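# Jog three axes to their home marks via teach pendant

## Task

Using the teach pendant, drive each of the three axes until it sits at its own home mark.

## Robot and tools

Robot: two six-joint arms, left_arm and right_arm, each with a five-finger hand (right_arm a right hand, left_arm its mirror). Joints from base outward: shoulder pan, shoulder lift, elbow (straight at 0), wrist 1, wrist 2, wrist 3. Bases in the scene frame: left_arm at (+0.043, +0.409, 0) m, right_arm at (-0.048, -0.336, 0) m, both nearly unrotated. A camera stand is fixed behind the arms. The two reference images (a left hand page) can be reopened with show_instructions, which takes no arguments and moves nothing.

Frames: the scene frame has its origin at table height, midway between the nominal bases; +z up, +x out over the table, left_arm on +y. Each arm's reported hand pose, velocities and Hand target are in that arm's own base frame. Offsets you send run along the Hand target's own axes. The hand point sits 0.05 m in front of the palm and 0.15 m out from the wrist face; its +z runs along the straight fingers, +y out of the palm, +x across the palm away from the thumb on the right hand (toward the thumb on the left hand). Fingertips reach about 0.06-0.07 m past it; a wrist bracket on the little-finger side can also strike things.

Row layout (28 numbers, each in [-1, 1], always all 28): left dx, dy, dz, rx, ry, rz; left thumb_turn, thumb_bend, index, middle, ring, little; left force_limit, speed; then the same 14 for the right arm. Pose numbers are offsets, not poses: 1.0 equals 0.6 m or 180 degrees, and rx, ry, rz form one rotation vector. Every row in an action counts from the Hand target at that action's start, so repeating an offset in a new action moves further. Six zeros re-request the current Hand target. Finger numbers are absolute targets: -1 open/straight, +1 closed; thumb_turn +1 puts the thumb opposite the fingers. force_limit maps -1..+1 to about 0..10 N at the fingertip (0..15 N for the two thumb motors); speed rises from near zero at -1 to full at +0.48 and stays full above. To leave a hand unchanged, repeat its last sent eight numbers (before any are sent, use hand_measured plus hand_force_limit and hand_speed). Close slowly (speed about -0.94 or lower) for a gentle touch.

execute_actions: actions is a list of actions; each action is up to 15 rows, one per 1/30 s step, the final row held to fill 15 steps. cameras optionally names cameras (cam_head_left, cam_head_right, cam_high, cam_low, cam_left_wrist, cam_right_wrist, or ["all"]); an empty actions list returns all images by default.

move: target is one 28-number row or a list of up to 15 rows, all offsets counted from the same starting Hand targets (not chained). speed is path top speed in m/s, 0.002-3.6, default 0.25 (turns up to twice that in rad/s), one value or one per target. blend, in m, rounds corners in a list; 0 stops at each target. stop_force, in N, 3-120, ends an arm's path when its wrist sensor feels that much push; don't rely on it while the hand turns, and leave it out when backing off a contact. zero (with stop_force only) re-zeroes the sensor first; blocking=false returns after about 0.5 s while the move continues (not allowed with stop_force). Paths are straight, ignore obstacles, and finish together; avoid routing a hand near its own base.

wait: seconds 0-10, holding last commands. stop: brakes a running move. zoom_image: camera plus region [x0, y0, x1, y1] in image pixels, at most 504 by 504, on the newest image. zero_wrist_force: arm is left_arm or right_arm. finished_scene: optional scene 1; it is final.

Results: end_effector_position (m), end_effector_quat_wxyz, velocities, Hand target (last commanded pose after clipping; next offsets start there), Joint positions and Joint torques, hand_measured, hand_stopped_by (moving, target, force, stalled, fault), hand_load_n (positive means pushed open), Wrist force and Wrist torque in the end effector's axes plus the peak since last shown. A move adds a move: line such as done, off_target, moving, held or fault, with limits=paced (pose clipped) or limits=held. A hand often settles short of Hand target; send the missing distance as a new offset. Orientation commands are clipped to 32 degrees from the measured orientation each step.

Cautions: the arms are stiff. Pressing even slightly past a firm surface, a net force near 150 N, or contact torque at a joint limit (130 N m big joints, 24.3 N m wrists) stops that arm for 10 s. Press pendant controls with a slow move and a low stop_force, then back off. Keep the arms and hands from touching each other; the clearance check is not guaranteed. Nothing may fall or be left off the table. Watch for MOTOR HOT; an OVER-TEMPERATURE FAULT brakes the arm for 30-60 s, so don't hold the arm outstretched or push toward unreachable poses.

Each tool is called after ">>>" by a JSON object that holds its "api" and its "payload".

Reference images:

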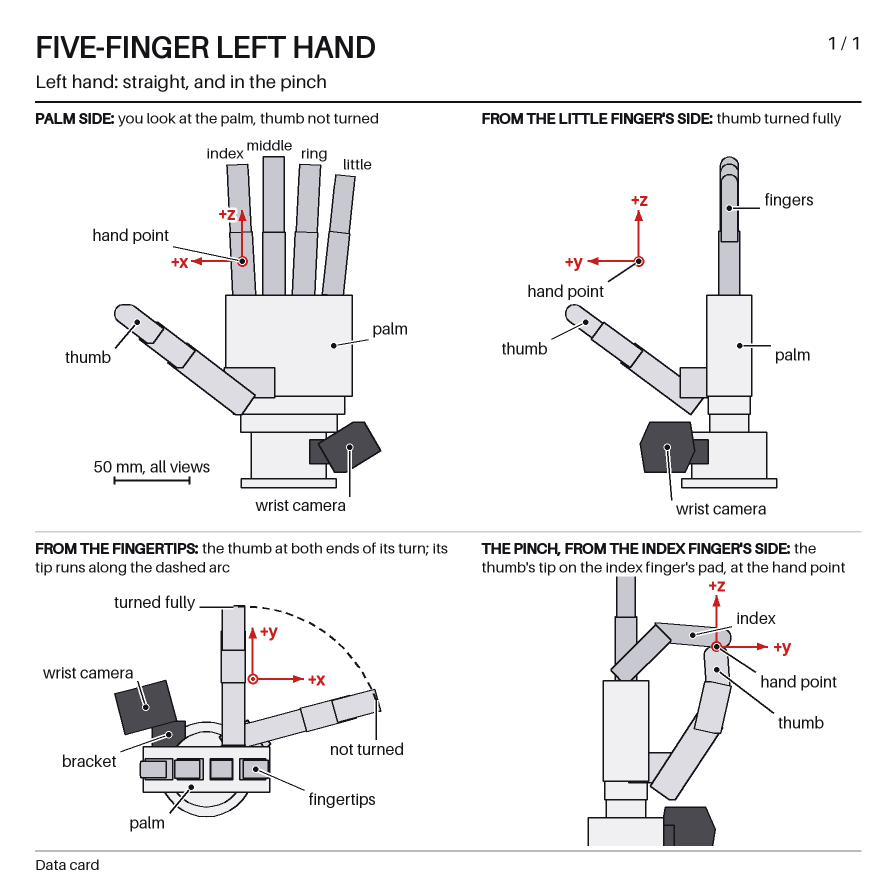

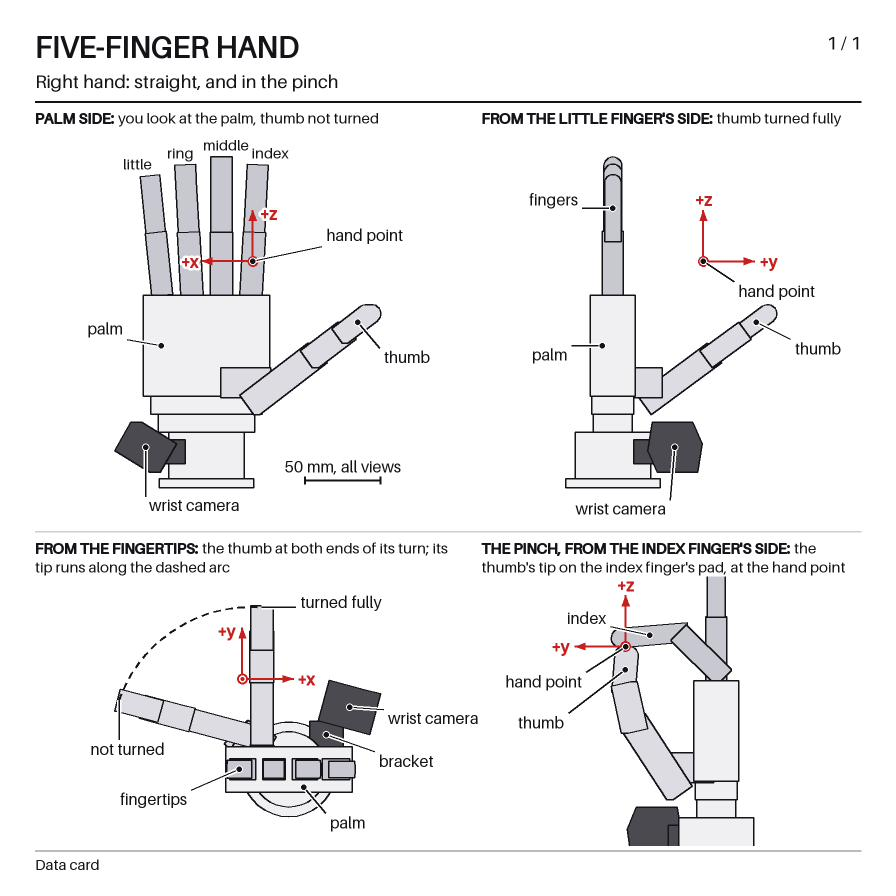

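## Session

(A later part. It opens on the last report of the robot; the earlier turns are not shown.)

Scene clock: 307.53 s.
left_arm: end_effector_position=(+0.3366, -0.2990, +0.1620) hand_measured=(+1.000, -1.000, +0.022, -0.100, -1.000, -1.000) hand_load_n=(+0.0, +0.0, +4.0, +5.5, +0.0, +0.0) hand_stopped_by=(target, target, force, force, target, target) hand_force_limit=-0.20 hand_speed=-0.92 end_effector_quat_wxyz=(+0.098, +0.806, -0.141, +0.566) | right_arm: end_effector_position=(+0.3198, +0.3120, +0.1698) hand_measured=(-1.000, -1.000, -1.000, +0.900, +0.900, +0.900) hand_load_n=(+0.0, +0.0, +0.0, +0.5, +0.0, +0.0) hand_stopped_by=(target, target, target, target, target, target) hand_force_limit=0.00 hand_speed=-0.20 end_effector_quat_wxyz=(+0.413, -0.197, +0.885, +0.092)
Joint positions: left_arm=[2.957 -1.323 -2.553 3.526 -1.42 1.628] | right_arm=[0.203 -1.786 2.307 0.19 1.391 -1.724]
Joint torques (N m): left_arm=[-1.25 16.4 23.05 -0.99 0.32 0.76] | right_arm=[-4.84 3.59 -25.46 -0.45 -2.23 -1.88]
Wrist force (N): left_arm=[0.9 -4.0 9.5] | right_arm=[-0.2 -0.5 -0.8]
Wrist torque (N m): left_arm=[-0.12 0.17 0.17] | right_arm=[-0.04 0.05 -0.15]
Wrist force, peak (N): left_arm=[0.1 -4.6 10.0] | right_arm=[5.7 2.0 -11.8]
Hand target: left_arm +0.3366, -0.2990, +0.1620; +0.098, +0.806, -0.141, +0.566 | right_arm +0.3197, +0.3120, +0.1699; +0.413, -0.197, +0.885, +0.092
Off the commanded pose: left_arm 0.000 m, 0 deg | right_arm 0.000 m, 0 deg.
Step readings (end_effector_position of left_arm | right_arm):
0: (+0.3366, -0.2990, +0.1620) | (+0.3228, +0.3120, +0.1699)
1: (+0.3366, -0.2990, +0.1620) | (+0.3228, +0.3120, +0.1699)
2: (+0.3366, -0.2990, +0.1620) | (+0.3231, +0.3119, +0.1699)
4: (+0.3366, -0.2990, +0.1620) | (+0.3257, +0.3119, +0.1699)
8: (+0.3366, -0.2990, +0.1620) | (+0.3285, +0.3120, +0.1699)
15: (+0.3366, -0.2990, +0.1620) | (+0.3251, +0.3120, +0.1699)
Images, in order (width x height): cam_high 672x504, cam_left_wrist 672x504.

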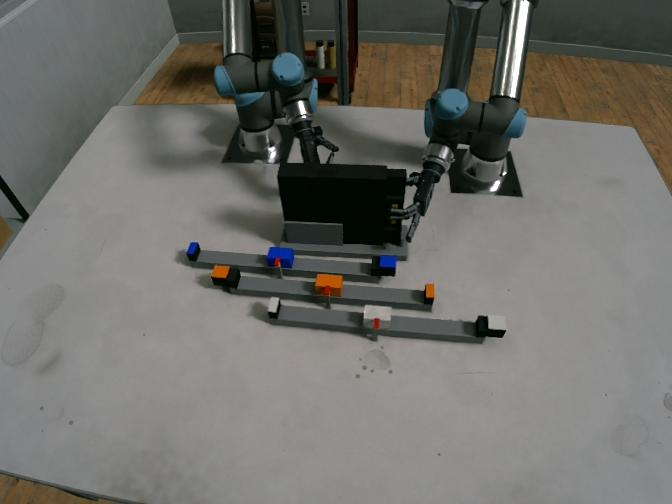

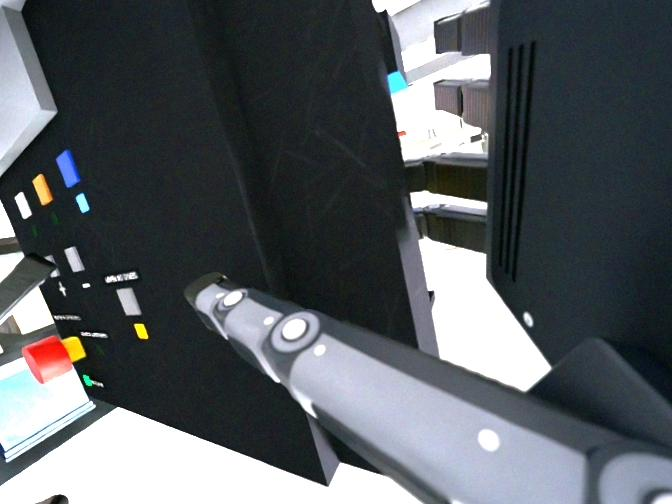

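>>> {"api": "move", "payload": {"target": [0,0,0,0,0,0,1,-1,-0.7,-0.75,-1,-1,-0.2,-0.6,0.0486,0.0353,-0.0578,0,0,0,-1,-1,-1,0.9,0.9,0.9,0,-0.2], "speed": 0.12, "cameras": ["cam_high","cam_left_wrist","cam_head_left"]}}

>>> {"api": "zoom_image", "payload": {"camera": "cam_left_wrist", "region": [0, 130, 180, 420]}}

>>> {"api": "zoom_image", "payload": {"camera": "cam_high", "region": [250, 240, 410, 345]}}

Scene clock: 309.20 s.
left_arm: end_effector_position=(+0.3366, -0.2990, +0.1620) hand_measured=(+1.000, -1.000, -0.700, -0.750, -1.000, -1.000) hand_load_n=(+0.0, +0.0, +0.0, +0.0, +0.0, +0.0) hand_stopped_by=(target, target, target, target, target, target) hand_force_limit=-0.20 hand_speed=-0.60 end_effector_quat_wxyz=(+0.098, +0.806, -0.141, +0.566) | right_arm: end_effector_position=(+0.2698, +0.3119, +0.1698) hand_measured=(-1.000, -1.000, -1.000, +0.900, +0.900, +0.900) hand_load_n=(+0.0, +0.0, +0.0, +0.0, +0.0, +0.0) hand_stopped_by=(target, target, target, target, target, target) hand_force_limit=0.00 hand_speed=-0.20 end_effector_quat_wxyz=(+0.413, -0.197, +0.885, +0.092)
Joint positions: left_arm=[2.957 -1.323 -2.553 3.526 -1.42 1.628] | right_arm=[0.274 -1.901 2.383 0.223 1.445 -1.677]
Joint torques (N m): left_arm=[-1.4 14.16 22.67 0.63 0.38 0.56] | right_arm=[3.96 -4.82 -23.19 -0.55 -1.98 -1.31]
Wrist force (N): left_arm=[-0.1 -0.6 -0.9] | right_arm=[-0.2 -0.2 -1.0]
Wrist torque (N m): left_arm=[-0.10 -0.01 0.07] | right_arm=[0.02 0.04 -0.05]
Wrist force, peak (N): left_arm=[0.8 -4.3 9.6] | right_arm=[0.1 0.0 -1.7]
Hand target: left_arm +0.3366, -0.2990, +0.1620; +0.098, +0.806, -0.141, +0.566 | right_arm +0.2697, +0.3119, +0.1698; +0.413, -0.197, +0.885, +0.092
Off the commanded pose: left_arm 0.000 m, 0 deg | right_arm 0.000 m, 0 deg.
move: done
Images, in order (width x height): cam_head_left 672x504, cam_high 672x504, cam_left_wrist 672x504.

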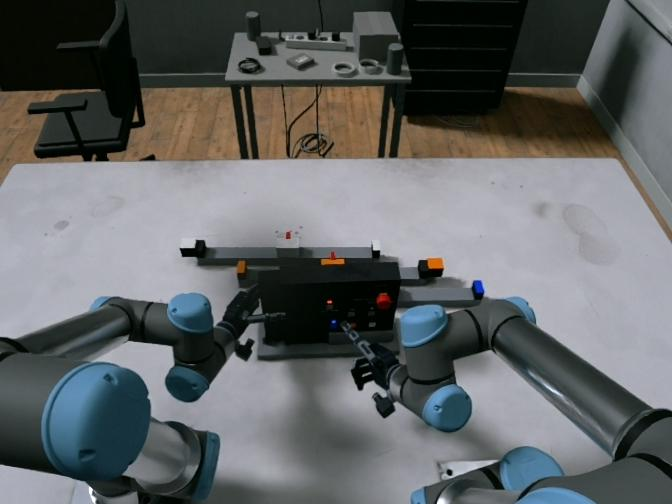

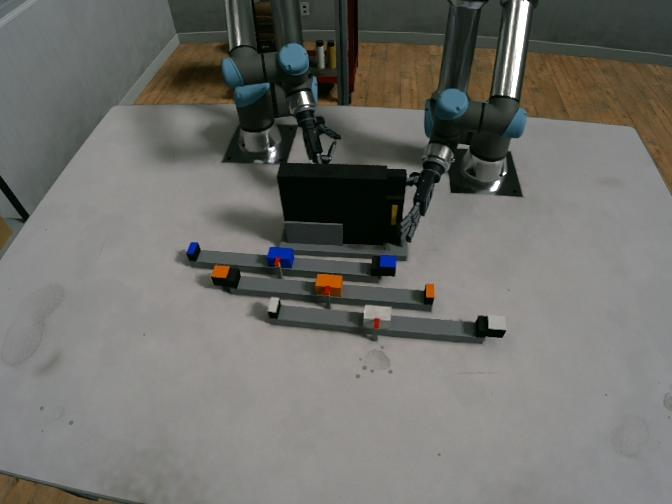

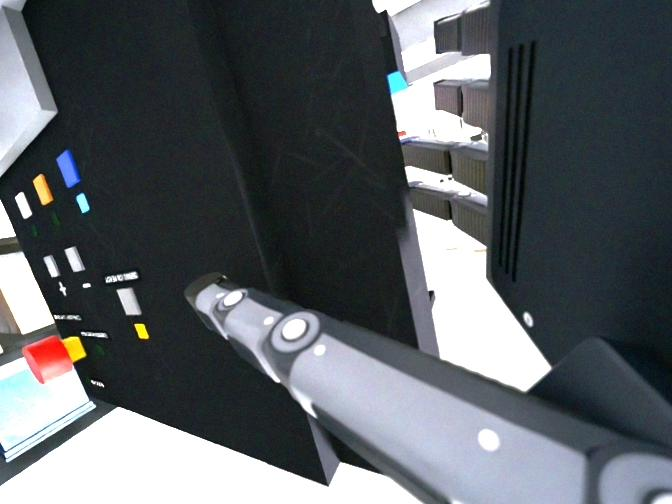

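Scaled by 1.738.

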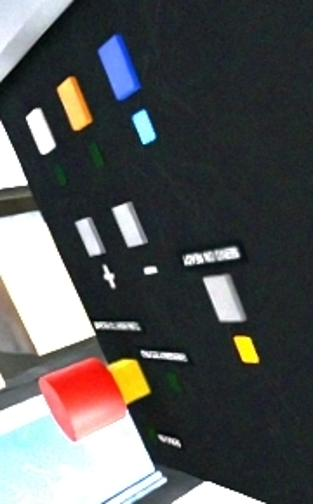

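Scaled by 3.150.

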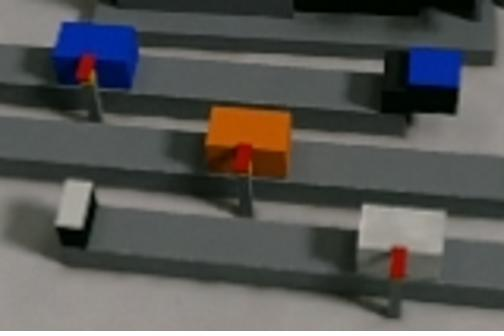

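>>> {"api": "finished_scene", "payload": {"scene": 1}}

The scene is finished: the task was done.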